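# Place the bracket flat on the pad as pictured

## Task

Set the bracket down on the pad, by itself, oriented the way the goal picture (the manual reference image) shows it, entirely inside the pad's outline with nothing overhanging the edge, and without tipping over any object along the way.

## Robot and tools

Robot: two arms, left_arm and right_arm, each ending in a two-finger gripper with a wrist camera (cam_left_wrist and cam_right_wrist, both 672x504). Base poses in the scene frame: left_arm at (+0.060, +0.413, 0) m, quat_wxyz (+1.000, 0, 0, -0.007); right_arm at (+0.013, -0.470, 0) m, quat_wxyz (+1.000, 0, 0, -0.004).

Frame: every pose, velocity and target is in the scene frame. Its origin sits at table-top height halfway between the nominal arm bases; +z points up, +x points out across the table, and left_arm is on the +y side (image left/right do not match these names). Reported hand positions may be off by a few centimetres, more when the arm reaches far.

Gripper axes: the fingers point along the gripper's +z and move apart along its y. end_effector_position is the spot between the pads when shut; closed fingertips extend about 19 mm past it, open ones about 6 mm. A block juts roughly 10 cm toward the gripper's +x and rotates with it.

The 20-number row (used by both motion tools): first left_arm then right_arm, ten numbers each: x, y, z (metres, absolute target position of that gripper in the scene frame), qw, qx, qy, qz (absolute target orientation, w first), then gripper position, force_limit, speed. Both arms always appear, even if one is idle. The three gripper numbers lie in [-1, 1]: position +1 is fully open (85 mm), about -0.8 brings the pads together, -1 squeezes until blocked. speed sets finger travel (about 20 mm/s at -1, 85 at 0, 150 at +1); force_limit and speed together set grip strength (slow, low force_limit gives a gentle grip, roughly 30 N per pad; fast closes from wide open give 200 N or more). Both start at +1. To leave a gripper unchanged, resend its last three numbers exactly; a new force_limit or speed only applies after a position change of at least 0.01.

execute_actions(actions, cameras): actions is a list of actions; each action is a list of up to 15 rows, one per 1/30 s step, the last row repeated if fewer are given. An action is rejected if any target lies more than 0.6 m from that gripper's present position along any of its axes. To keep an arm still, resend at every call the full pose shown in the result just before it stopped, and keep its quaternion identical in every row. cameras: list of names, ["all"], or []; images come by default only with an empty actions list.

move(target, speed, blend, stop_force, zero, blocking, cameras): drives each gripper in a straight line to the absolute pose(s) given; target is one 20-number row or a list of up to 15 rows (use the same finger numbers in every row of a list). speed: m/s, 0.002 to 3.6, default 0.25 (rotation up to twice that in rad/s), one value or one per leg. blend: corner rounding in metres for lists, 0 means stop at each point. stop_force: 3 to 120 N, ends an arm's path when its wrist sensor feels that much push against the motion; not reliable while the gripper rotates, and omit it when lifting away from something being pressed. zero (only with stop_force): true re-zeroes the sensor before moving. blocking=false returns after about 0.5 s while the move continues (not allowed with stop_force). A move is capped at 10 s, ignores obstacles and the other arm, and grippers lag and overshoot more at speed. The result adds a move: line with the outcome (done, off_target, moving, held, fault) and limits (paced = pose clipped, held = steps withheld). done means within 3 mm and 2 degrees; it does not prove nothing was touched.

wait(seconds 0 to 10): let time pass holding the last commands. stop(): brake a running move (fingers continue). zoom_image(camera, region=[x0, y0, x1, y1]): enlarge part of the newest image, pixels from the top-left, at most 504 by 504. show_instructions(): shows the reference picture. zero_wrist_force(arm): re-zero that arm's force sensor. finished_scene(scene): ends the current scene, given by its number; irreversible, so only call it once the task object rests correctly without help.

Result lines: end_effector_position and end_effector_quat_wxyz per arm; velocities (dropped when joints read within noise); Hand target, where the arm is actually being sent (orientation is clipped to 32 degrees from the measured one per step, so send the rest later); Tool commands; object_status (0 moving, 1 blocked while opening, 2 blocked while closing = holding something, 3 reached the requested position or pads touching); position_measured in counts (3 open, about 78 = 60 mm, 130 = 40 mm, 180 = 20 mm, 230 pads together); Joint positions and Joint torques (include the arm's weight); Wrist force and Wrist torque in the gripper's own axes, plus the peak since last shown; MOTOR HOT, fault lines, and the scene number.

To grip: send position -1, hold it, and confirm object_status 2.

Avoid: outside force near 150 N (plus or minus 25) on an arm, or contact torque above 139 N m on the first three joints or 26 N m on the wrist joints, stops that arm for 10 s. Commanding a pose even slightly beyond a firm surface can trigger this. Keep the arms apart; pressing or gripping one arm with the other can end the scene. Do not drop the task object from a height, release it while it moves, slam into the table, or squeeze it hard while it still sits on something. Anything landing off the table fails the task. Steer paths around each arm's own base. Long stretched holds and pushing at unreachable poses overheat motors, causing a 30 to 60 s brake stop. A loose object may occasionally get nudged by outside forces.

Each tool is called after "Request:" by a JSON object that holds its "op" and its "data", one argument or row to a line.

Reference images:

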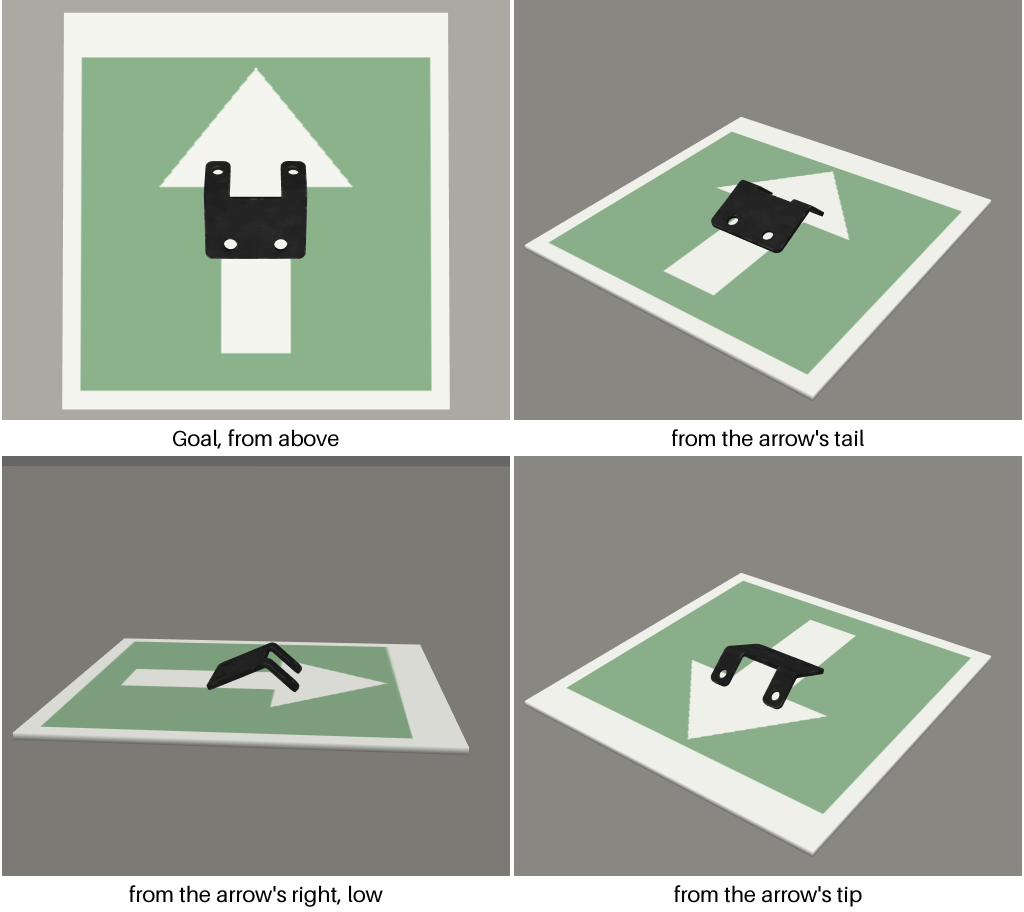

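## Session

Request:
{"op": "execute_actions", "data": {
  "actions": []
}}

Scene clock: 0.00 s.
left_arm: end_effector_position=(+0.6733, +0.4230, +0.1520) position_measured=3 object_status=3 end_effector_quat_wxyz=(-0.453, +0.665, +0.215, +0.554) | right_arm: end_effector_position=(+0.6505, -0.4004, +0.3166) position_measured=3 object_status=3 end_effector_quat_wxyz=(-0.331, +0.220, +0.902, +0.169)
Joint positions: left_arm=[-0.656 -0.974 1.736 -0.532 -0.101 0.144] | right_arm=[3.262 -2.342 -0.568 -2.376 2.101 0.431]
Joint velocities: within noise
Joint torques (N m): no reading
Wrist force (N): no reading
Wrist torque (N m): no reading
Wrist force, peak (N): no reading
Hand target: left_arm +0.6733, +0.4230, +0.1520; -0.453, +0.665, +0.215, +0.554 | right_arm +0.6505, -0.4004, +0.3166; -0.331, +0.220, +0.902, +0.169
Tool commands: left_gripper/position=+1.0 left_gripper/force_limit=+1.0 left_gripper/speed=+1.0 right_gripper/position=+1.0 right_gripper/force_limit=+1.0 right_gripper/speed=+1.0

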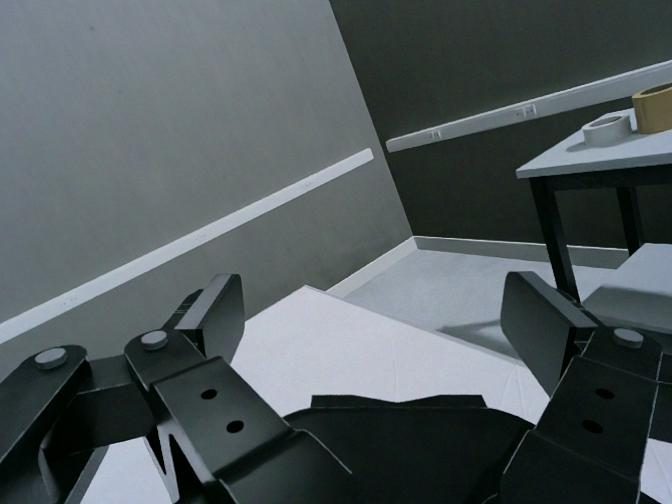

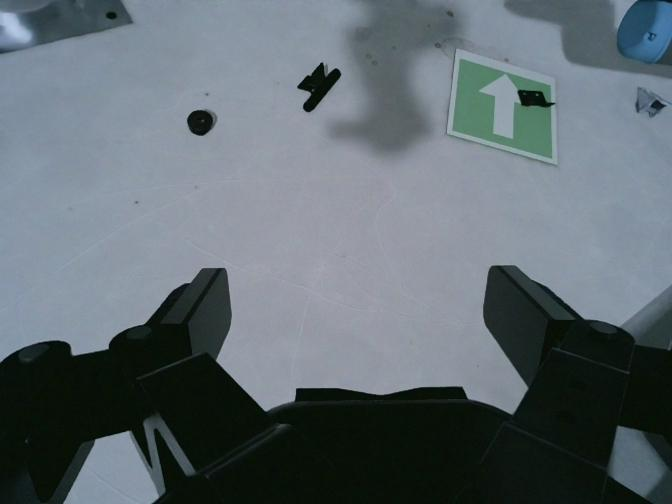

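Request:
{"op": "zoom_image", "data": {
  "camera": "cam_right_wrist",
  "region": [420, 0, 672, 189]
}}

Request:
{"op": "zoom_image", "data": {
  "camera": "cam_right_wrist",
  "region": [150, 20, 402, 209]
}}

Request:
{"op": "zoom_image", "data": {
  "camera": "cam_right_wrist",
  "region": [500, 70, 580, 130]
}}

Scaled by 2.000 from the camera's 672x504 image, which has a finer 960x720 frame.

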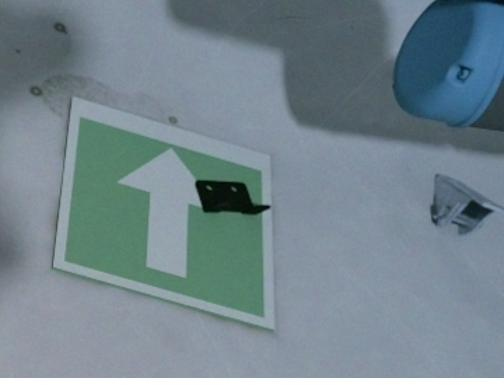

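Scaled by 2.000 from the camera's 672x504 image, which has a finer 960x720 frame.

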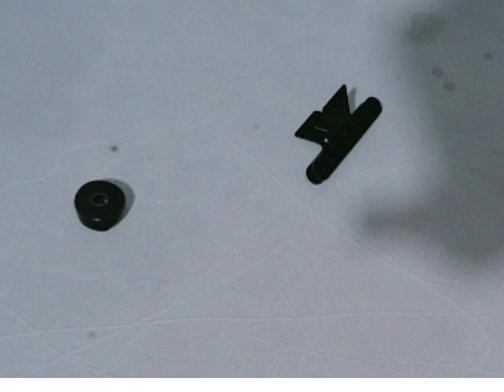

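Scaled by 6.300 from the camera's 672x504 image, which has a finer 960x720 frame.

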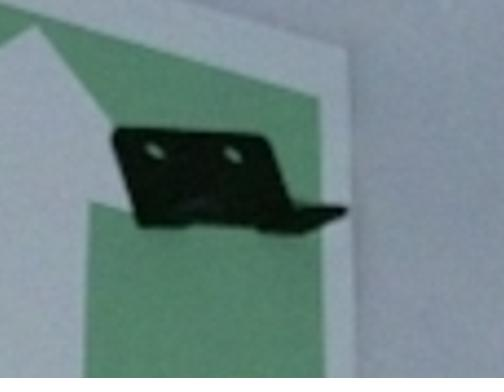

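Request:
{"op": "move", "data": {
  "target": [
    [0.62,0.36,0.30,0,0.7071,0,0.7071,1,1,1,0.6505,-0.4004,0.3166,-0.331,0.220,0.902,0.169,1,1,1]
  ],
  "speed": 0.25,
  "cameras": ["all"]
}}

Scene clock: 72.43 s.
left_arm: end_effector_position=(+0.6200, +0.3601, +0.2999) position_measured=3 object_status=3 end_effector_quat_wxyz=(+0.000, +0.707, +0.000, +0.707) | right_arm: end_effector_position=(+0.6505, -0.4004, +0.3166) position_measured=3 object_status=3 end_effector_quat_wxyz=(-0.331, +0.220, +0.902, +0.169)
Joint positions: left_arm=[-0.607 -1.736 2.218 -0.483 0.948 0] | right_arm=[3.262 -2.343 -0.568 -2.376 2.102 0.431]
Joint torques (N m): left_arm=[-1.03 -18.76 -28.48 -4.9 2.11 1.68] | right_arm=[-6.35 45.54 32.94 -1.79 3.39 2.22]
Wrist force (N): left_arm=[-0.9 -0.4 0.2] | right_arm=[-0.3 0.2 0.4]
Wrist torque (N m): left_arm=[-0.11 0.14 -0.17] | right_arm=[0.03 0.04 -0.02]
Wrist force, peak (N): left_arm=[-1.1 1.0 0.7] | right_arm=[-0.3 0.2 0.6]
Hand target: left_arm +0.6200, +0.3600, +0.3000; +0.000, +0.707, +0.000, +0.707 | right_arm +0.6505, -0.4004, +0.3166; -0.331, +0.220, +0.902, +0.169
Off the commanded pose: left_arm 0.000 m, 0 deg | right_arm 0.000 m, 0 deg.
move: done
camera_calibration:
cam_left_wrist: T_world_to_cam=[[0.0123606, -0.999901, -0.00668533, 0.362993], [-0.336186, 0.00214097, -0.941793, 0.5021], [0.941714, 0.0138886, -0.336126, -0.355522], [0, 0, 0, 1]] pos_world=[0.499112, 0.36682, 0.355801]
cam_right_wrist: T_world_to_cam=[[0.534159, 0.82713, 0.174728, -0.067096], [0.813508, -0.446698, -0.372378, -0.574674], [-0.229955, 0.341052, -0.911485, 0.703235], [0, 0, 0, 1]] pos_world=[0.665054, -0.441048, 0.438716]

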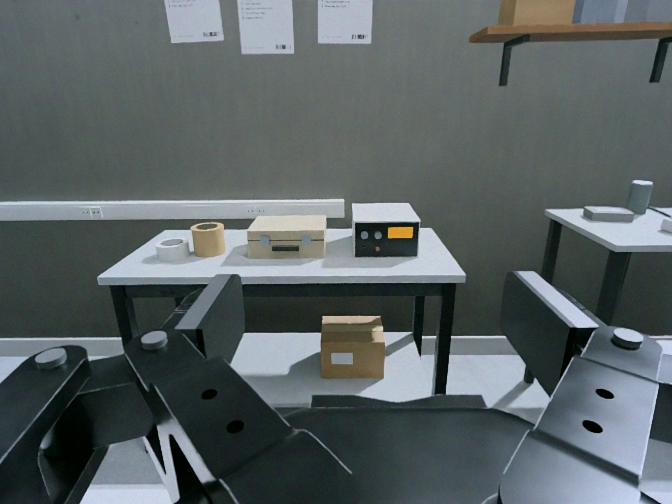

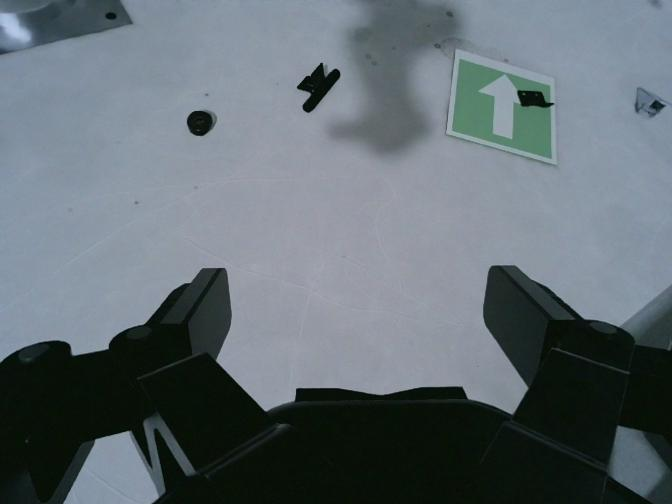

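Request:
{"op": "move", "data": {
  "target": [
    [0.60,0.11,0.38,0,1,0,0,1,1,1,0.6505,-0.4004,0.3166,-0.331,0.220,0.902,0.169,1,1,1]
  ],
  "speed": 0.35,
  "cameras": ["cam_left_wrist"]
}}

Scene clock: 79.30 s.
left_arm: end_effector_position=(+0.5985, +0.1109, +0.3788) position_measured=3 object_status=3 end_effector_quat_wxyz=(+0.037, +0.996, +0.000, +0.077) | right_arm: end_effector_position=(+0.6505, -0.4004, +0.3166) position_measured=3 object_status=3 end_effector_quat_wxyz=(-0.331, +0.220, +0.902, +0.169)
Joint positions: left_arm=[-0.736 -0.653 0.035 2.026 1.52 -0.747] | right_arm=[3.262 -2.343 -0.568 -2.376 2.102 0.431]
Joint torques (N m): left_arm=[-3.64 -57.45 -10.14 2.64 -0.48 1.8] | right_arm=[-2.9 47.36 33.33 -1.06 1.41 1.99]
Wrist force (N): left_arm=[0.4 1.3 2.7] | right_arm=[-0.1 -0.1 0.3]
Wrist torque (N m): left_arm=[0.13 -0.40 0.09] | right_arm=[-0.01 0.01 -0.02]
Wrist force, peak (N): left_arm=[1.9 1.5 3.6] | right_arm=[-0.2 0.5 0.4]
Hand target: left_arm +0.5985, +0.1108, +0.3788; +0.037, +0.996, +0.000, +0.077 | right_arm +0.6505, -0.4004, +0.3166; -0.331, +0.220, +0.902, +0.169
Off the commanded pose: left_arm 0.002 m, 10 deg | right_arm 0.000 m, 0 deg.
elbow stopped short (left arm): the move would have taken joint 3 (elbow) straighter than the controller allows.
move: off_target (left_arm)
camera_calibration:
cam_left_wrist: T_world_to_cam=[[-0.0101635, -0.998086, 0.0610026, 0.102237], [-0.982127, 0.0214301, 0.186996, 0.52655], [-0.187946, -0.0580118, -0.980465, 0.622823], [0, 0, 0, 1]] pos_world=[0.635235, 0.126888, 0.505956]
Images, in order (width x height): cam_left_wrist 672x504.

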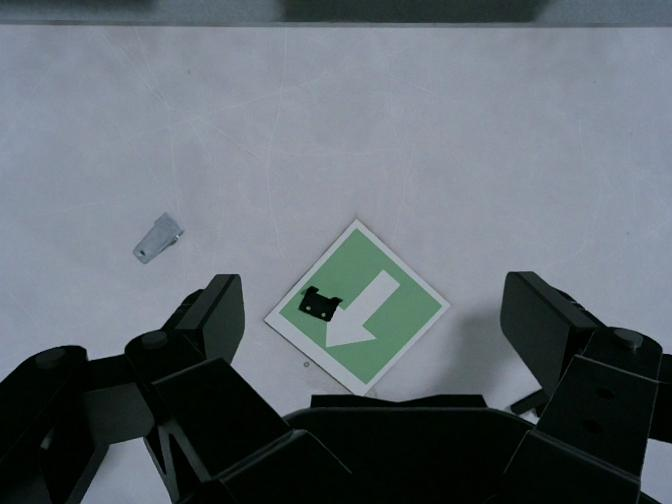

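Request:
{"op": "zoom_image", "data": {
  "camera": "cam_left_wrist",
  "region": [250, 210, 460, 400]
}}

Request:
{"op": "zoom_image", "data": {
  "camera": "cam_left_wrist",
  "region": [280, 270, 360, 335]
}}

Request:
{"op": "zoom_image", "data": {
  "camera": "cam_left_wrist",
  "region": [110, 190, 220, 280]
}}

Scaled by 2.400 from the camera's 672x504 image, which has a finer 960x720 frame.

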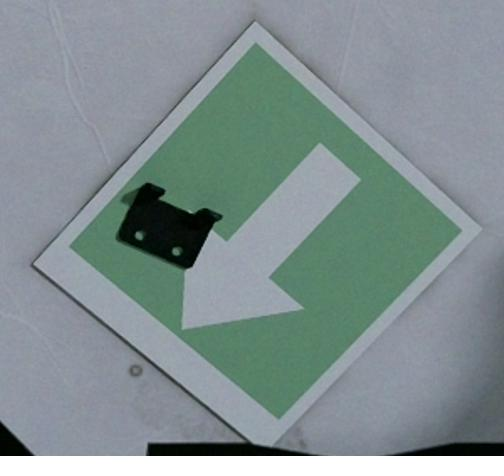

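Scaled by 6.300 from the camera's 672x504 image, which has a finer 960x720 frame.

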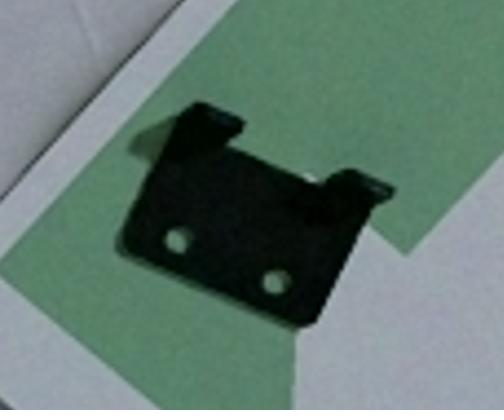

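Scaled by 4.582 from the camera's 672x504 image, which has a finer 960x720 frame.

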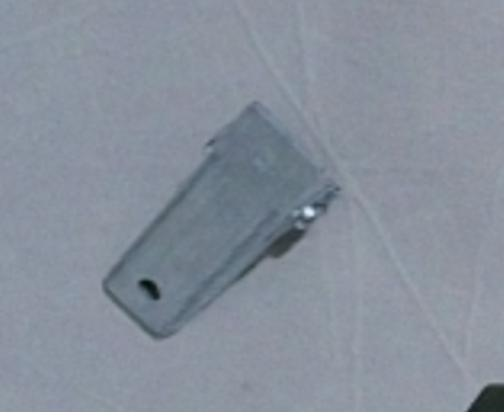

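Request:
{"op": "move", "data": {
  "target": [
    [0.5075,0.1014,0.18,0,0.9755,-0.2198,0,1,1,1,0.6505,-0.4004,0.3166,-0.331,0.220,0.902,0.169,1,1,1]
  ],
  "speed": 0.25,
  "cameras": ["cam_left_wrist"]
}}

Scene clock: 217.90 s.
left_arm: end_effector_position=(+0.5075, +0.1014, +0.1801) position_measured=3 object_status=3 end_effector_quat_wxyz=(+0.000, +0.976, -0.220, +0.000) | right_arm: end_effector_position=(+0.6505, -0.4004, +0.3166) position_measured=3 object_status=3 end_effector_quat_wxyz=(-0.331, +0.220, +0.902, +0.169)
Joint positions: left_arm=[-0.841 -0.96 1.149 1.382 1.571 -0.412] | right_arm=[3.262 -2.343 -0.568 -2.376 2.102 0.431]
Joint torques (N m): left_arm=[6.87 -50.19 -10.82 2.89 -2.18 1.04] | right_arm=[-1.87 48.3 32.69 -0.27 -0.33 1.77]
Wrist force (N): left_arm=[1.1 1.9 3.1] | right_arm=[-0.2 0.4 -0.2]
Wrist torque (N m): left_arm=[0.21 -0.51 0.20] | right_arm=[0.06 0.02 -0.02]
Wrist force, peak (N): left_arm=[0.0 2.6 5.8] | right_arm=[0.3 0.6 0.3]
Hand target: left_arm +0.5075, +0.1014, +0.1800; +0.000, +0.976, -0.220, +0.000 | right_arm +0.6505, -0.4004, +0.3166; -0.331, +0.220, +0.902, +0.169
Off the commanded pose: left_arm 0.000 m, 0 deg | right_arm 0.000 m, 0 deg.
move: done
camera_calibration:
cam_left_wrist: T_world_to_cam=[[-0.434588, -0.90055, -0.0119962, 0.322636], [-0.849984, 0.405709, 0.336048, 0.341692], [-0.297761, 0.156239, -0.941768, 0.437414], [0, 0, 0, 1]] pos_world=[0.56089, 0.0835811, 0.300988]
Images, in order (width x height): cam_left_wrist 672x504.

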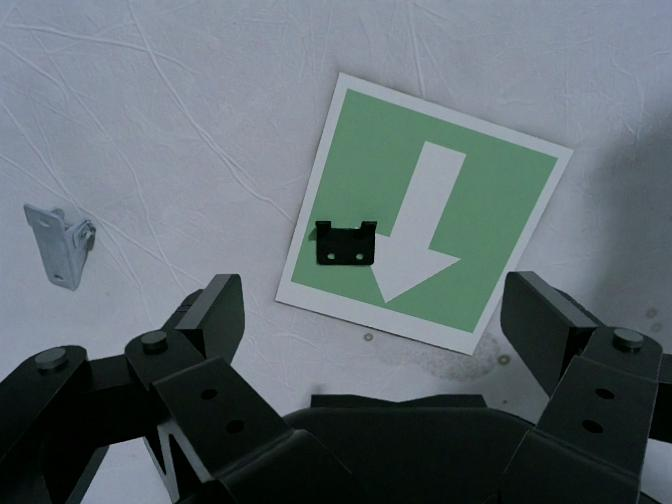

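Request:
{"op": "zoom_image", "data": {
  "camera": "cam_left_wrist",
  "region": [300, 205, 396, 277]
}}

Request:
{"op": "zoom_image", "data": {
  "camera": "cam_left_wrist",
  "region": [264, 60, 600, 360]
}}

Scaled by 5.250 from the camera's 672x504 image, which has a finer 960x720 frame.

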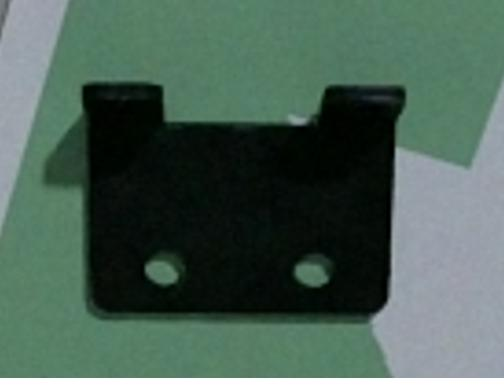

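Scaled by 1.500 from the camera's 672x504 image, which has a finer 960x720 frame.

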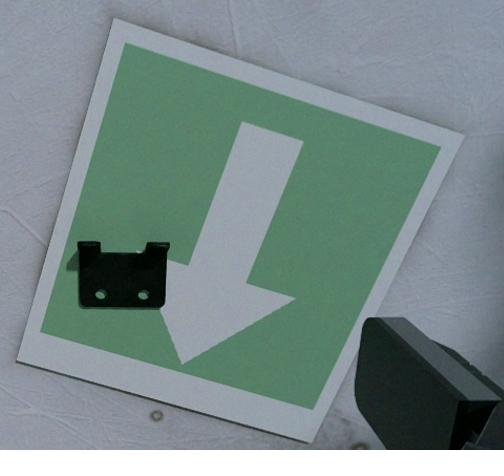

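Request:
{"op": "execute_actions", "data": {
  "actions": [
    [[0.5075,0.1014,0.18,0,0.9755,-0.2198,0,-1,-1,0.5,0.6505,-0.4004,0.3166,-0.331,0.220,0.902,0.169,1,1,1]]
  ],
  "cameras": ["cam_left_wrist"]
}}

Request:
{"op": "zoom_image", "data": {
  "camera": "cam_left_wrist",
  "region": [270, 210, 480, 360]
}}

Scene clock: 243.03 s.
left_arm: end_effector_position=(+0.5075, +0.1014, +0.1800) position_measured=233 object_status=3 end_effector_quat_wxyz=(+0.000, +0.976, -0.220, +0.000) | right_arm: end_effector_position=(+0.6505, -0.4004, +0.3166) position_measured=3 object_status=3 end_effector_quat_wxyz=(-0.331, +0.220, +0.902, +0.169)
Joint positions: left_arm=[-0.84 -0.96 1.149 1.382 1.571 -0.412] | right_arm=[3.262 -2.343 -0.568 -2.376 2.102 0.431]
Joint torques (N m): left_arm=[10.08 -51 -11.12 0.01 -2.18 1.75] | right_arm=[-1.03 50 32.83 0.21 -1.29 1.83]
Wrist force (N): left_arm=[0.8 1.8 3.3] | right_arm=[-0.2 0.3 0.2]
Wrist torque (N m): left_arm=[0.20 -0.47 0.19] | right_arm=[0.04 0.03 -0.02]
Wrist force, peak (N): left_arm=[1.1 1.8 3.4] | right_arm=[0.2 0.6 0.2]
Hand target: left_arm +0.5075, +0.1014, +0.1800; +0.000, +0.976, -0.220, +0.000 | right_arm +0.6505, -0.4004, +0.3166; -0.331, +0.220, +0.902, +0.169
Off the commanded pose: left_arm 0.000 m, 0 deg | right_arm 0.000 m, 0 deg.
camera_calibration:
cam_left_wrist: T_world_to_cam=[[-0.43478, -0.900456, -0.0120616, 0.322755], [-0.849919, 0.405877, 0.336009, 0.341686], [-0.297666, 0.156341, -0.941782, 0.437261], [0, 0, 0, 1]] pos_world=[0.56089, 0.0835818, 0.300888]
Images, in order (width x height): cam_left_wrist 672x504.

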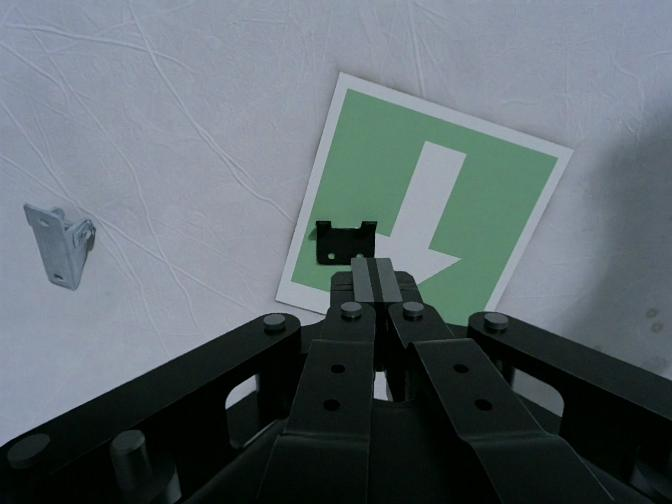

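Scaled by 2.400 from the camera's 672x504 image, which has a finer 960x720 frame.

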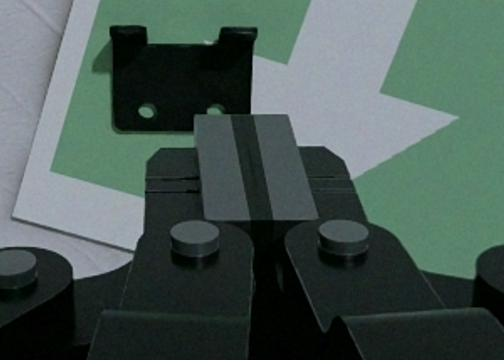

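Request:
{"op": "move", "data": {
  "target": [
    [0.5157,0.1019,0.085,-0.0569,0.9422,-0.2123,-0.2525,0.6,-1,0,0.425,-0.06,0.13,0.4056,-0.5794,-0.4056,-0.5794,1,1,1]
  ],
  "speed": 0.25,
  "cameras": ["all"]
}}

Scene clock: 324.73 s.
left_arm: end_effector_position=(+0.5100, +0.1016, +0.1506) position_measured=53 object_status=3 end_effector_quat_wxyz=(-0.018, +0.972, -0.219, -0.079) | right_arm: end_effector_position=(+0.5916, -0.3126, +0.2687) position_measured=3 object_status=3 end_effector_quat_wxyz=(-0.375, +0.332, +0.814, +0.294)
Joint positions: left_arm=[-0.808 -0.823 1.041 1.504 1.631 -0.375] | right_arm=[3.301 -2.065 -1.281 -1.868 2.469 0.681]
Joint torques (N m): left_arm=[-6.36 -56.92 -10.9 0.56 -2.06 -1.67] | right_arm=[-6.02 36.01 15.22 1.8 -1.25 -2.04]
Wrist force (N): left_arm=[0.9 1.8 3.1] | right_arm=[0.4 0.0 0.6]
Wrist torque (N m): left_arm=[0.17 -0.49 0.05] | right_arm=[0.00 0.00 -0.03]
Wrist force, peak (N): left_arm=[1.2 1.9 3.6] | right_arm=[0.0 -0.8 6.6]
Hand target: left_arm +0.5100, +0.1016, +0.1506; -0.018, +0.972, -0.219, -0.079 | right_arm +0.5916, -0.3126, +0.2685; -0.375, +0.333, +0.814, +0.294
Off the commanded pose: left_arm 0.066 m, 21 deg | right_arm 0.333 m, 65 deg.
move: held (right_arm; a check stopped the path), off_target (left_arm; braked when a check withheld steps of right_arm); limits=held
pose unreachable (right arm): on one or more control steps of this call, first in action 0 (counted from 0), this arm could not follow its commanded pose, so it was not sent that pose on those steps. It may still have moved: this result reports where it is.
cause: moving toward the commanded pose would bring two parts of the arm too close to each other (its gripper and another part of the arm, with joints 4 (wrist 1) to 6 (wrist 3) between them, 4 mm apart when it was first held).
camera_calibration:
cam_left_wrist: T_world_to_cam=[[-0.436429, -0.899676, -0.0106259, 0.324185], [-0.789635, 0.377334, 0.483833, 0.303454], [-0.431284, 0.219549, -0.875096, 0.462058], [0, 0, 0, 1]] pos_world=[0.580379, 0.0757135, 0.260969]
cam_right_wrist: T_world_to_cam=[[0.780997, 0.577594, 0.237546, -0.340864], [0.595343, -0.57361, -0.562617, -0.364823], [-0.188705, 0.580824, -0.791855, 0.63456], [0, 0, 0, 1]] pos_world=[0.603154, -0.380953, 0.378195]

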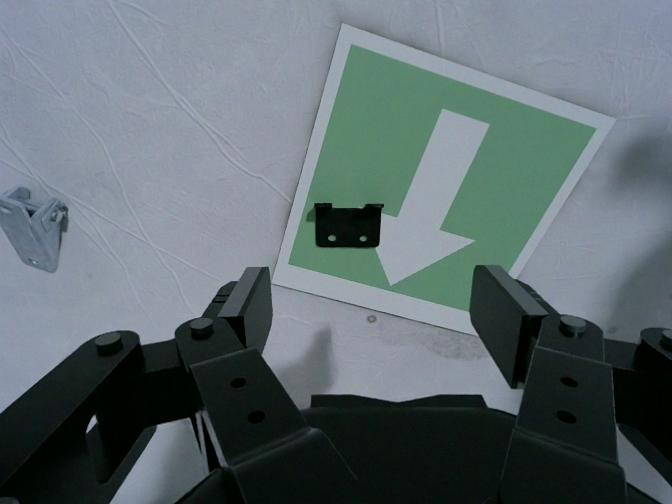

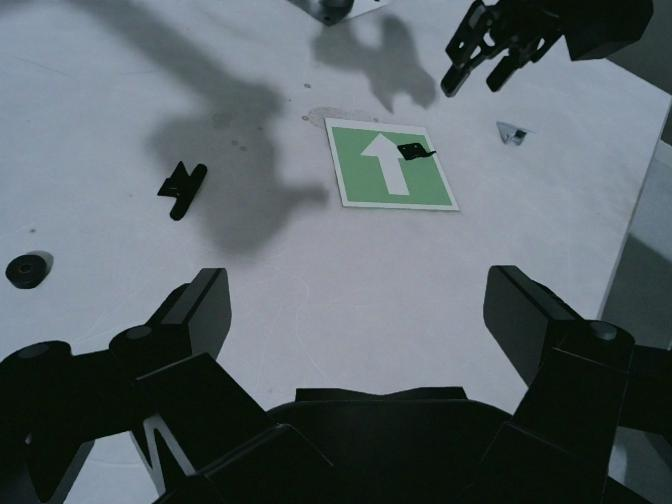

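Request:
{"op": "move", "data": {
  "target": [
    [0.5157,0.1019,0.085,-0.0569,0.9422,-0.2123,-0.2525,0.6,-1,0,0.5916,-0.3126,0.2687,-0.375,0.332,0.814,0.294,1,1,1]
  ],
  "speed": 0.2,
  "cameras": ["all"]
}}

Request:
{"op": "zoom_image", "data": {
  "camera": "cam_left_wrist",
  "region": [290, 150, 410, 240]
}}

Request:
{"op": "zoom_image", "data": {
  "camera": "cam_right_wrist",
  "region": [380, 100, 520, 205]
}}

Scene clock: 337.97 s.
left_arm: end_effector_position=(+0.5157, +0.1019, +0.0850) position_measured=53 object_status=3 end_effector_quat_wxyz=(-0.057, +0.942, -0.212, -0.252) | right_arm: end_effector_position=(+0.5916, -0.3126, +0.2687) position_measured=3 object_status=3 end_effector_quat_wxyz=(-0.375, +0.332, +0.814, +0.294)
Joint positions: left_arm=[-0.752 -0.489 0.754 1.807 1.731 -0.283] | right_arm=[3.301 -2.066 -1.28 -1.87 2.469 0.68]
Joint torques (N m): left_arm=[-7.56 -52.12 -22.61 3.41 -1.9 -1.64] | right_arm=[6.67 35.4 33.26 -0.86 -1.09 -1.53]
Wrist force (N): left_arm=[1.5 1.8 3.2] | right_arm=[0.1 -0.2 0.3]
Wrist torque (N m): left_arm=[0.23 -0.58 0.17] | right_arm=[-0.05 0.04 0.04]
Wrist force, peak (N): left_arm=[3.1 1.5 4.2] | right_arm=[0.7 0.1 1.0]
Hand target: left_arm +0.5157, +0.1019, +0.0850; -0.057, +0.942, -0.212, -0.253 | right_arm +0.5916, -0.3126, +0.2687; -0.375, +0.332, +0.814, +0.294
Off the commanded pose: left_arm 0.000 m, 0 deg | right_arm 0.000 m, 0 deg.
move: done
camera_calibration:
cam_left_wrist: T_world_to_cam=[[-0.439313, -0.898306, -0.00711738, 0.32733], [-0.584195, 0.279661, 0.76191, 0.219918], [-0.682438, 0.338874, -0.647644, 0.505056], [0, 0, 0, 1]] pos_world=[0.616944, 0.0613896, 0.161869]
cam_right_wrist: T_world_to_cam=[[0.780499, 0.578272, 0.237537, -0.340277], [0.595739, -0.572803, -0.56302, -0.364658], [-0.189517, 0.580947, -0.791571, 0.63491], [0, 0, 0, 1]] pos_world=[0.603153, -0.380953, 0.378095]

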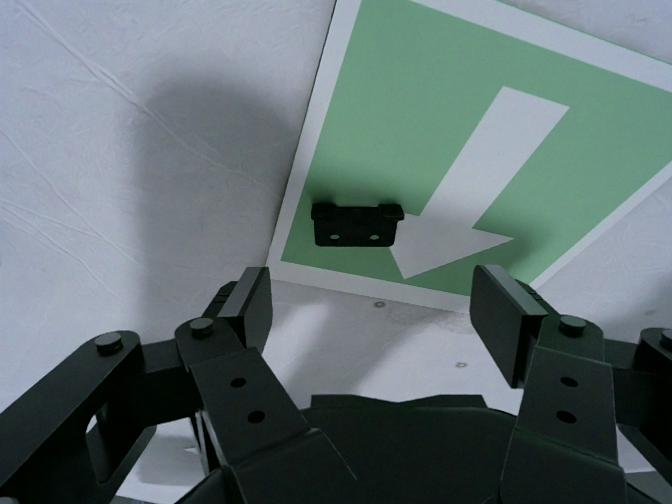

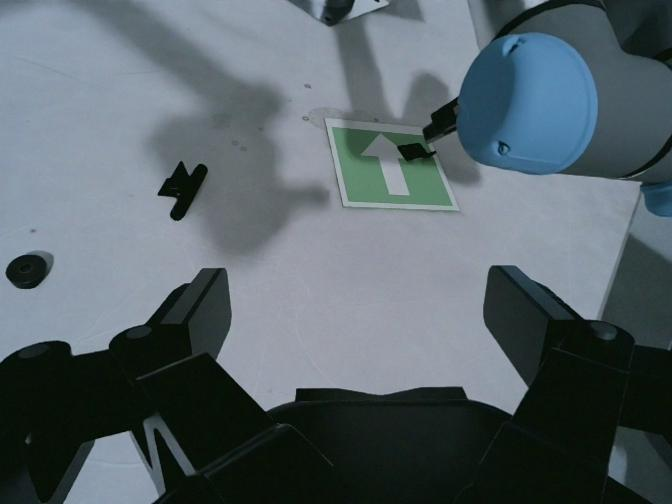

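Scaled by 4.200 from the camera's 672x504 image, which has a finer 960x720 frame.

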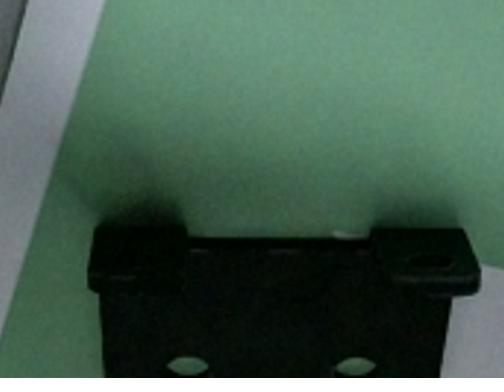

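Scaled by 3.600 from the camera's 672x504 image, which has a finer 960x720 frame.

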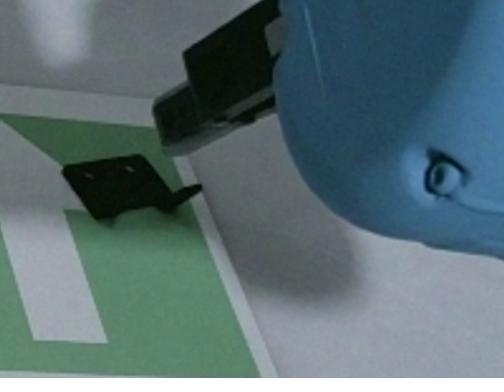

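Request:
{"op": "move", "data": {
  "target": [
    [0.4954,0.1115,0.038,-0.0569,0.9422,-0.2123,-0.2525,0.6,-1,0,0.5916,-0.3126,0.2687,-0.375,0.332,0.814,0.294,1,1,1]
  ],
  "speed": 0.08,
  "stop_force": 8,
  "cameras": ["all"]
}}

Request:
{"op": "zoom_image", "data": {
  "camera": "cam_left_wrist",
  "region": [200, 180, 536, 420]
}}

Request:
{"op": "zoom_image", "data": {
  "camera": "cam_right_wrist",
  "region": [380, 100, 500, 190]
}}

Scene clock: 361.33 s.
left_arm: end_effector_position=(+0.4954, +0.1115, +0.0380) position_measured=53 object_status=3 end_effector_quat_wxyz=(-0.057, +0.942, -0.212, -0.253) | right_arm: end_effector_position=(+0.5916, -0.3126, +0.2687) position_measured=3 object_status=3 end_effector_quat_wxyz=(-0.375, +0.332, +0.814, +0.294)
Joint positions: left_arm=[-0.764 -0.508 0.918 1.66 1.736 -0.293] | right_arm=[3.301 -2.066 -1.28 -1.87 2.469 0.68]
Joint torques (N m): left_arm=[9.59 -50.67 -8.93 1.32 -1.84 1.72] | right_arm=[5.5 41.2 16.76 3.75 -0.81 2.1]
Wrist force (N): left_arm=[1.5 1.8 3.0] | right_arm=[0.5 -0.3 0.6]
Wrist torque (N m): left_arm=[0.23 -0.59 0.23] | right_arm=[-0.06 -0.02 0.03]
Wrist force, peak (N): left_arm=[1.7 1.9 4.3] | right_arm=[0.4 -0.2 1.0]
Hand target: left_arm +0.4954, +0.1115, +0.0380; -0.057, +0.942, -0.212, -0.253 | right_arm +0.5916, -0.3126, +0.2687; -0.375, +0.332, +0.814, +0.294
Off the commanded pose: left_arm 0.000 m, 0 deg | right_arm 0.000 m, 0 deg.
move: done
camera_calibration:
cam_left_wrist: T_world_to_cam=[[-0.4394, -0.898263, -0.00714206, 0.326753], [-0.584104, 0.279666, 0.761978, 0.241198], [-0.682459, 0.338985, -0.647564, 0.457441], [0, 0, 0, 1]] pos_world=[0.596644, 0.0709892, 0.114769]
cam_right_wrist: T_world_to_cam=[[0.780499, 0.578272, 0.237537, -0.340277], [0.595739, -0.572803, -0.56302, -0.364658], [-0.189517, 0.580947, -0.791571, 0.63491], [0, 0, 0, 1]] pos_world=[0.603153, -0.380953, 0.378095]

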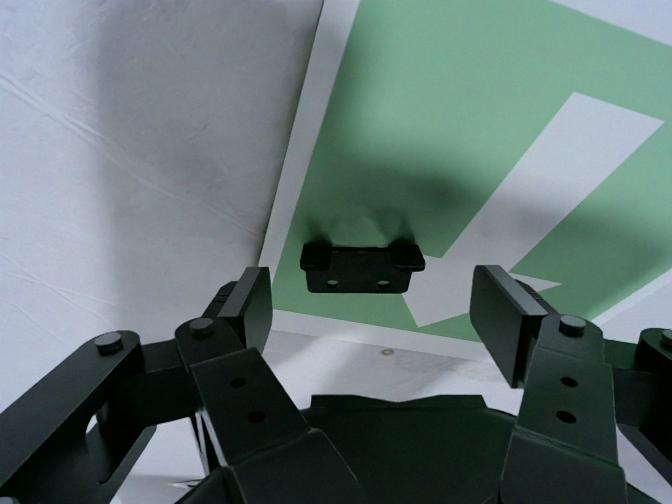

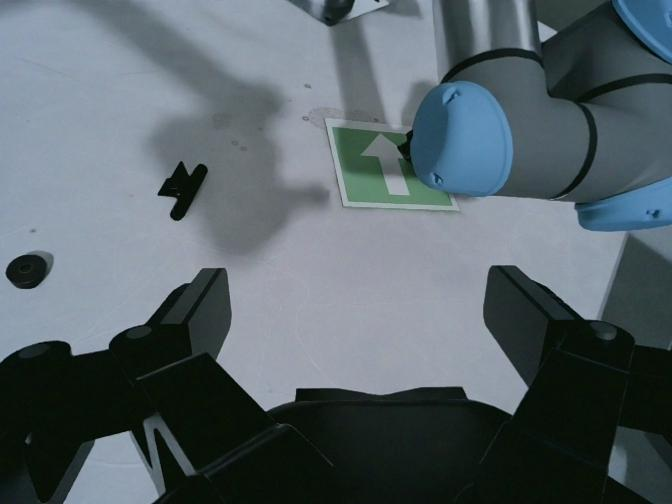

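Scaled by 1.500 from the camera's 672x504 image, which has a finer 960x720 frame.

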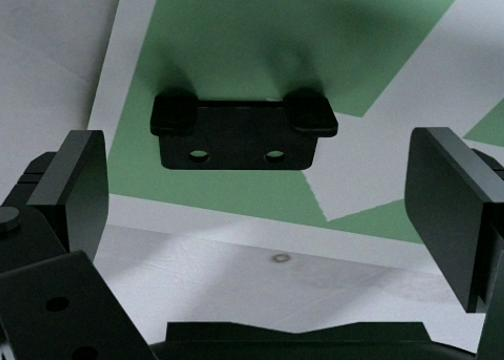

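Scaled by 4.200 from the camera's 672x504 image, which has a finer 960x720 frame.

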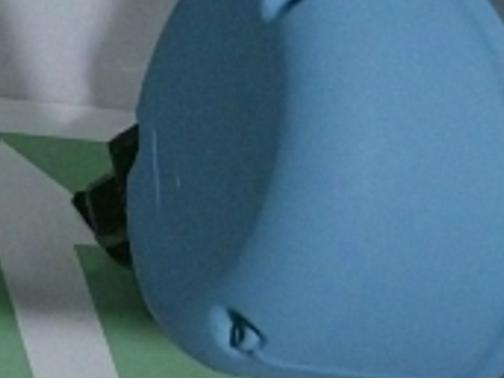

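Request:
{"op": "zoom_image", "data": {
  "camera": "cam_left_wrist",
  "region": [190, 230, 340, 400]
}}

Scaled by 2.965 from the camera's 672x504 image, which has a finer 960x720 frame.

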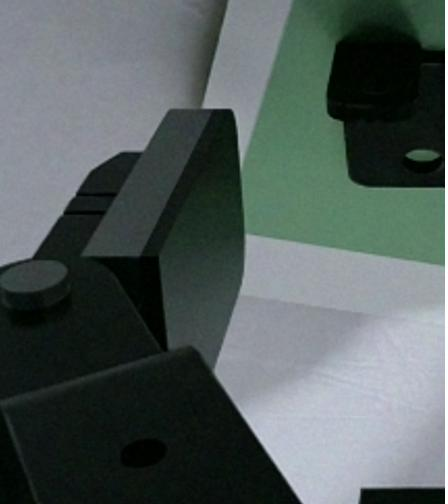

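Request:
{"op": "move", "data": {
  "target": [
    [0.4951,0.1141,0.0220,-0.0569,0.9422,-0.2123,-0.2525,0.6,-1,0,0.5916,-0.3126,0.2687,-0.375,0.332,0.814,0.294,1,1,1]
  ],
  "speed": 0.04,
  "stop_force": 6,
  "cameras": ["cam_left_wrist"]
}}

Request:
{"op": "zoom_image", "data": {
  "camera": "cam_left_wrist",
  "region": [200, 200, 536, 400]
}}

Scene clock: 434.93 s.
left_arm: end_effector_position=(+0.4951, +0.1141, +0.0220) position_measured=53 object_status=3 end_effector_quat_wxyz=(-0.057, +0.942, -0.212, -0.253) | right_arm: end_effector_position=(+0.5916, -0.3126, +0.2687) position_measured=3 object_status=3 end_effector_quat_wxyz=(-0.375, +0.332, +0.814, +0.294)
Joint positions: left_arm=[-0.761 -0.493 0.932 1.631 1.735 -0.291] | right_arm=[3.301 -2.066 -1.28 -1.87 2.469 0.68]
Joint torques (N m): left_arm=[-4.56 -63.8 -23.93 5.75 -0.03 -1.69] | right_arm=[7.42 47.88 14.5 3.95 -0.76 2.06]
Wrist force (N): left_arm=[1.5 1.8 3.1] | right_arm=[0.0 -0.1 0.6]
Wrist torque (N m): left_arm=[0.25 -0.59 0.08] | right_arm=[-0.03 0.06 0.04]
Wrist force, peak (N): left_arm=[1.8 1.8 3.7] | right_arm=[0.5 -0.2 0.9]
Hand target: left_arm +0.4951, +0.1141, +0.0220; -0.057, +0.942, -0.212, -0.253 | right_arm +0.5916, -0.3126, +0.2687; -0.375, +0.332, +0.814, +0.294
Off the commanded pose: left_arm 0.000 m, 0 deg | right_arm 0.000 m, 0 deg.
move: done
camera_calibration:
cam_left_wrist: T_world_to_cam=[[-0.4394, -0.898263, -0.00714206, 0.328842], [-0.584104, 0.279666, 0.761978, 0.252487], [-0.682459, 0.338985, -0.647564, 0.445994], [0, 0, 0, 1]] pos_world=[0.596344, 0.0735892, 0.0987685]
Images, in order (width x height): cam_left_wrist 672x504.

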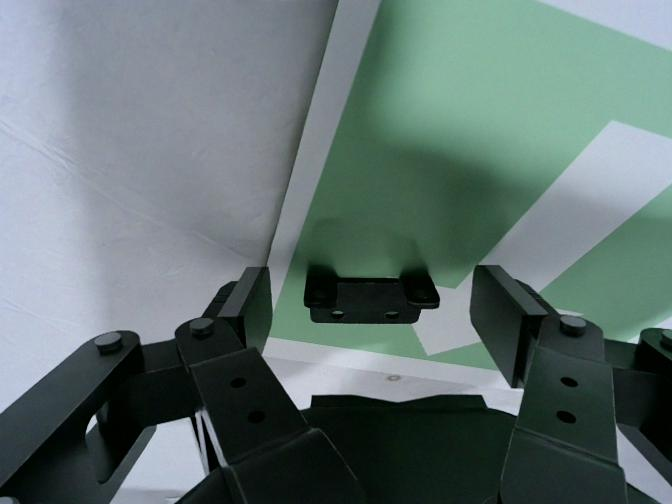

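Scaled by 1.500 from the camera's 672x504 image, which has a finer 960x720 frame.

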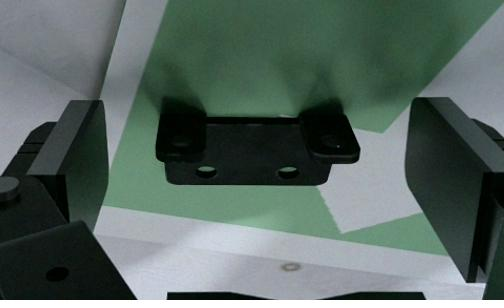

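Request:
{"op": "execute_actions", "data": {
  "actions": [
    [[0.4951,0.1141,0.0220,-0.0569,0.9422,-0.2123,-0.2525,-1,-1,-1,0.5916,-0.3126,0.2687,-0.375,0.332,0.814,0.294,1,1,1]],
    [[0.4951,0.1141,0.0220,-0.0569,0.9422,-0.2123,-0.2525,-1,-1,-1,0.5916,-0.3126,0.2687,-0.375,0.332,0.814,0.294,1,1,1]],
    [[0.4951,0.1141,0.0220,-0.0569,0.9422,-0.2123,-0.2525,-1,-1,-1,0.5916,-0.3126,0.2687,-0.375,0.332,0.814,0.294,1,1,1]]
  ],
  "cameras": ["cam_left_wrist"]
}}

Request:
{"op": "zoom_image", "data": {
  "camera": "cam_left_wrist",
  "region": [240, 220, 500, 380]
}}

Scene clock: 464.30 s.
left_arm: end_effector_position=(+0.4951, +0.1141, +0.0220) position_measured=122 object_status=2 end_effector_quat_wxyz=(-0.057, +0.942, -0.212, -0.253) | right_arm: end_effector_position=(+0.5916, -0.3126, +0.2687) position_measured=3 object_status=3 end_effector_quat_wxyz=(-0.375, +0.332, +0.814, +0.294)
Joint positions: left_arm=[-0.761 -0.493 0.932 1.631 1.735 -0.291] | right_arm=[3.301 -2.066 -1.28 -1.87 2.469 0.68]
Joint torques (N m): left_arm=[-5.99 -61.27 -22.24 4.87 2.32 -1.72] | right_arm=[4.62 54.01 13.71 3.56 -0.53 2.1]
Wrist force (N): left_arm=[0.4 1.9 0.7] | right_arm=[0.4 -0.2 0.4]
Wrist torque (N m): left_arm=[0.28 -0.53 0.08] | right_arm=[-0.03 0.01 0.03]
Wrist force, peak (N): left_arm=[1.3 2.2 3.3] | right_arm=[0.6 0.1 1.0]
Hand target: left_arm +0.4951, +0.1141, +0.0220; -0.057, +0.942, -0.212, -0.253 | right_arm +0.5916, -0.3126, +0.2687; -0.375, +0.332, +0.814, +0.294
Off the commanded pose: left_arm 0.000 m, 0 deg | right_arm 0.000 m, 0 deg.
camera_calibration:
cam_left_wrist: T_world_to_cam=[[-0.4394, -0.898263, -0.00714206, 0.328843], [-0.584104, 0.279666, 0.761978, 0.252411], [-0.682459, 0.338985, -0.647564, 0.446059], [0, 0, 0, 1]] pos_world=[0.596344, 0.0735892, 0.0988685]
Images, in order (width x height): cam_left_wrist 672x504.

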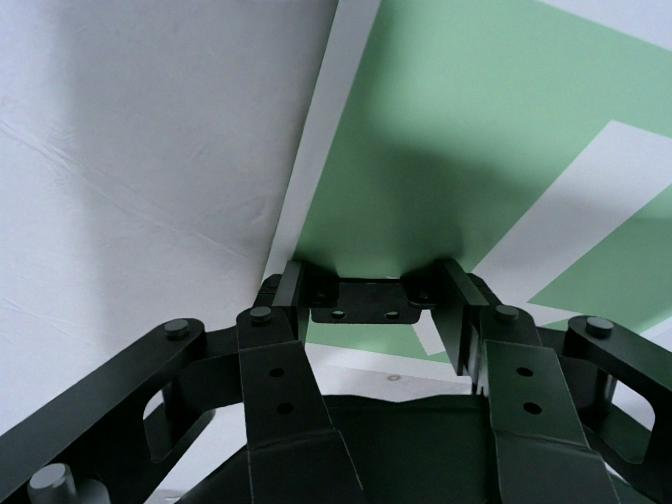

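Scaled by 1.938 from the camera's 672x504 image, which has a finer 960x720 frame.

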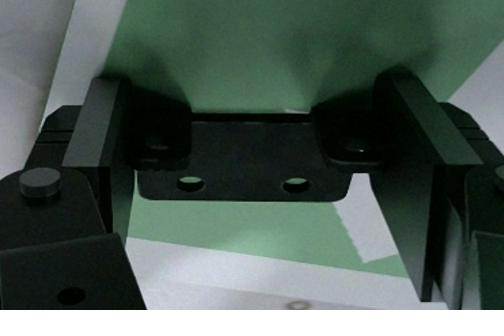

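Request:
{"op": "move", "data": {
  "target": [
    [0.4951,0.1141,0.0420,-0.0569,0.9422,-0.2123,-0.2525,-1,-1,-1,0.5916,-0.3126,0.2687,-0.375,0.332,0.814,0.294,1,1,1],
    [0.4951,0.1141,0.160,-0.0569,0.9422,-0.2123,-0.2525,-1,-1,-1,0.5916,-0.3126,0.2687,-0.375,0.332,0.814,0.294,1,1,1]
  ],
  "speed": [0.05,0.15],
  "blend": [0.01,0],
  "cameras": ["all"]
}}

Request:
{"op": "zoom_image", "data": {
  "camera": "cam_left_wrist",
  "region": [240, 220, 500, 380]
}}

Request:
{"op": "zoom_image", "data": {
  "camera": "cam_right_wrist",
  "region": [360, 0, 560, 150]
}}

Scene clock: 472.00 s.
left_arm: end_effector_position=(+0.4951, +0.1141, +0.1599) position_measured=122 object_status=2 end_effector_quat_wxyz=(-0.057, +0.942, -0.212, -0.253) | right_arm: end_effector_position=(+0.5916, -0.3126, +0.2687) position_measured=3 object_status=3 end_effector_quat_wxyz=(-0.375, +0.332, +0.814, +0.294)
Joint positions: left_arm=[-0.761 -0.625 0.821 1.874 1.735 -0.291] | right_arm=[3.301 -2.066 -1.28 -1.87 2.469 0.68]
Joint torques (N m): left_arm=[-4.02 -56.78 -17.53 3.3 1.52 0.48] | right_arm=[5.31 54.1 14.27 3.89 -0.48 1.72]
Wrist force (N): left_arm=[1.7 1.5 3.4] | right_arm=[0.7 -0.1 0.5]
Wrist torque (N m): left_arm=[0.20 -0.58 0.08] | right_arm=[-0.03 -0.04 0.04]
Wrist force, peak (N): left_arm=[2.3 1.8 4.3] | right_arm=[0.2 0.0 1.1]
Hand target: left_arm +0.4951, +0.1141, +0.1600; -0.057, +0.942, -0.212, -0.253 | right_arm +0.5916, -0.3126, +0.2687; -0.375, +0.332, +0.814, +0.294
Off the commanded pose: left_arm 0.000 m, 0 deg | right_arm 0.000 m, 0 deg.
move: done
camera_calibration:
cam_left_wrist: T_world_to_cam=[[-0.439374, -0.898275, -0.00717605, 0.329821], [-0.584123, 0.279626, 0.761977, 0.147349], [-0.682459, 0.338985, -0.647564, 0.535358], [0, 0, 0, 1]] pos_world=[0.596344, 0.073589, 0.236768]
cam_right_wrist: T_world_to_cam=[[0.780499, 0.578272, 0.237537, -0.340277], [0.595739, -0.572803, -0.56302, -0.364658], [-0.189517, 0.580947, -0.791571, 0.63491], [0, 0, 0, 1]] pos_world=[0.603153, -0.380953, 0.378095]

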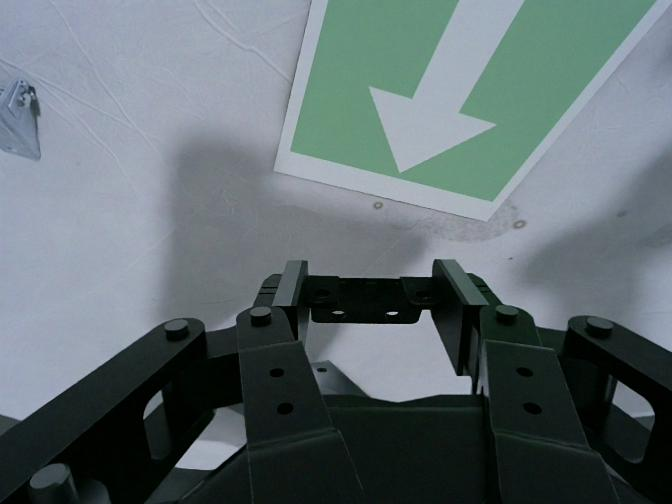

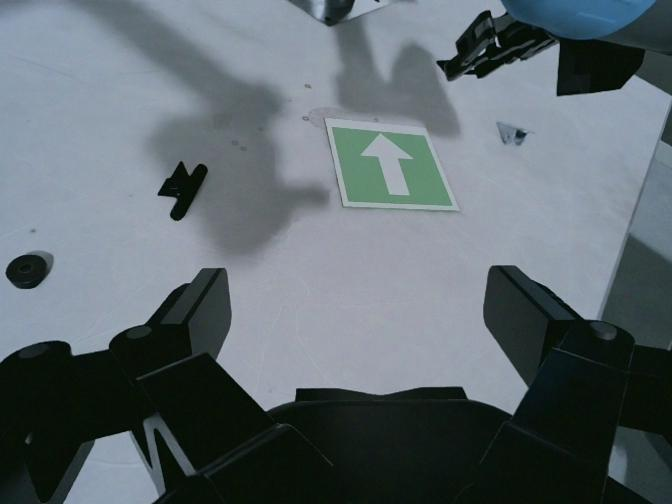

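Scaled by 1.938 from the camera's 672x504 image, which has a finer 960x720 frame.

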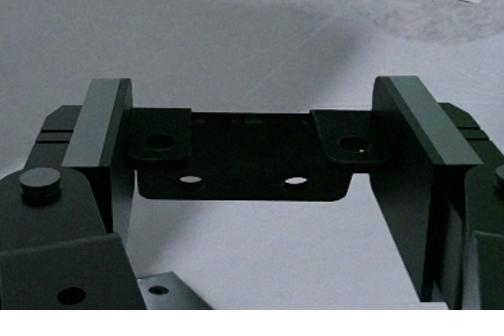

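Scaled by 2.520 from the camera's 672x504 image, which has a finer 960x720 frame.

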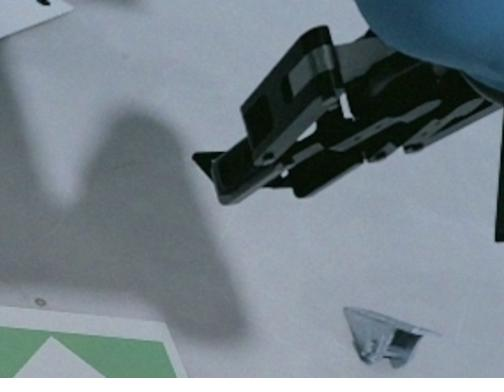

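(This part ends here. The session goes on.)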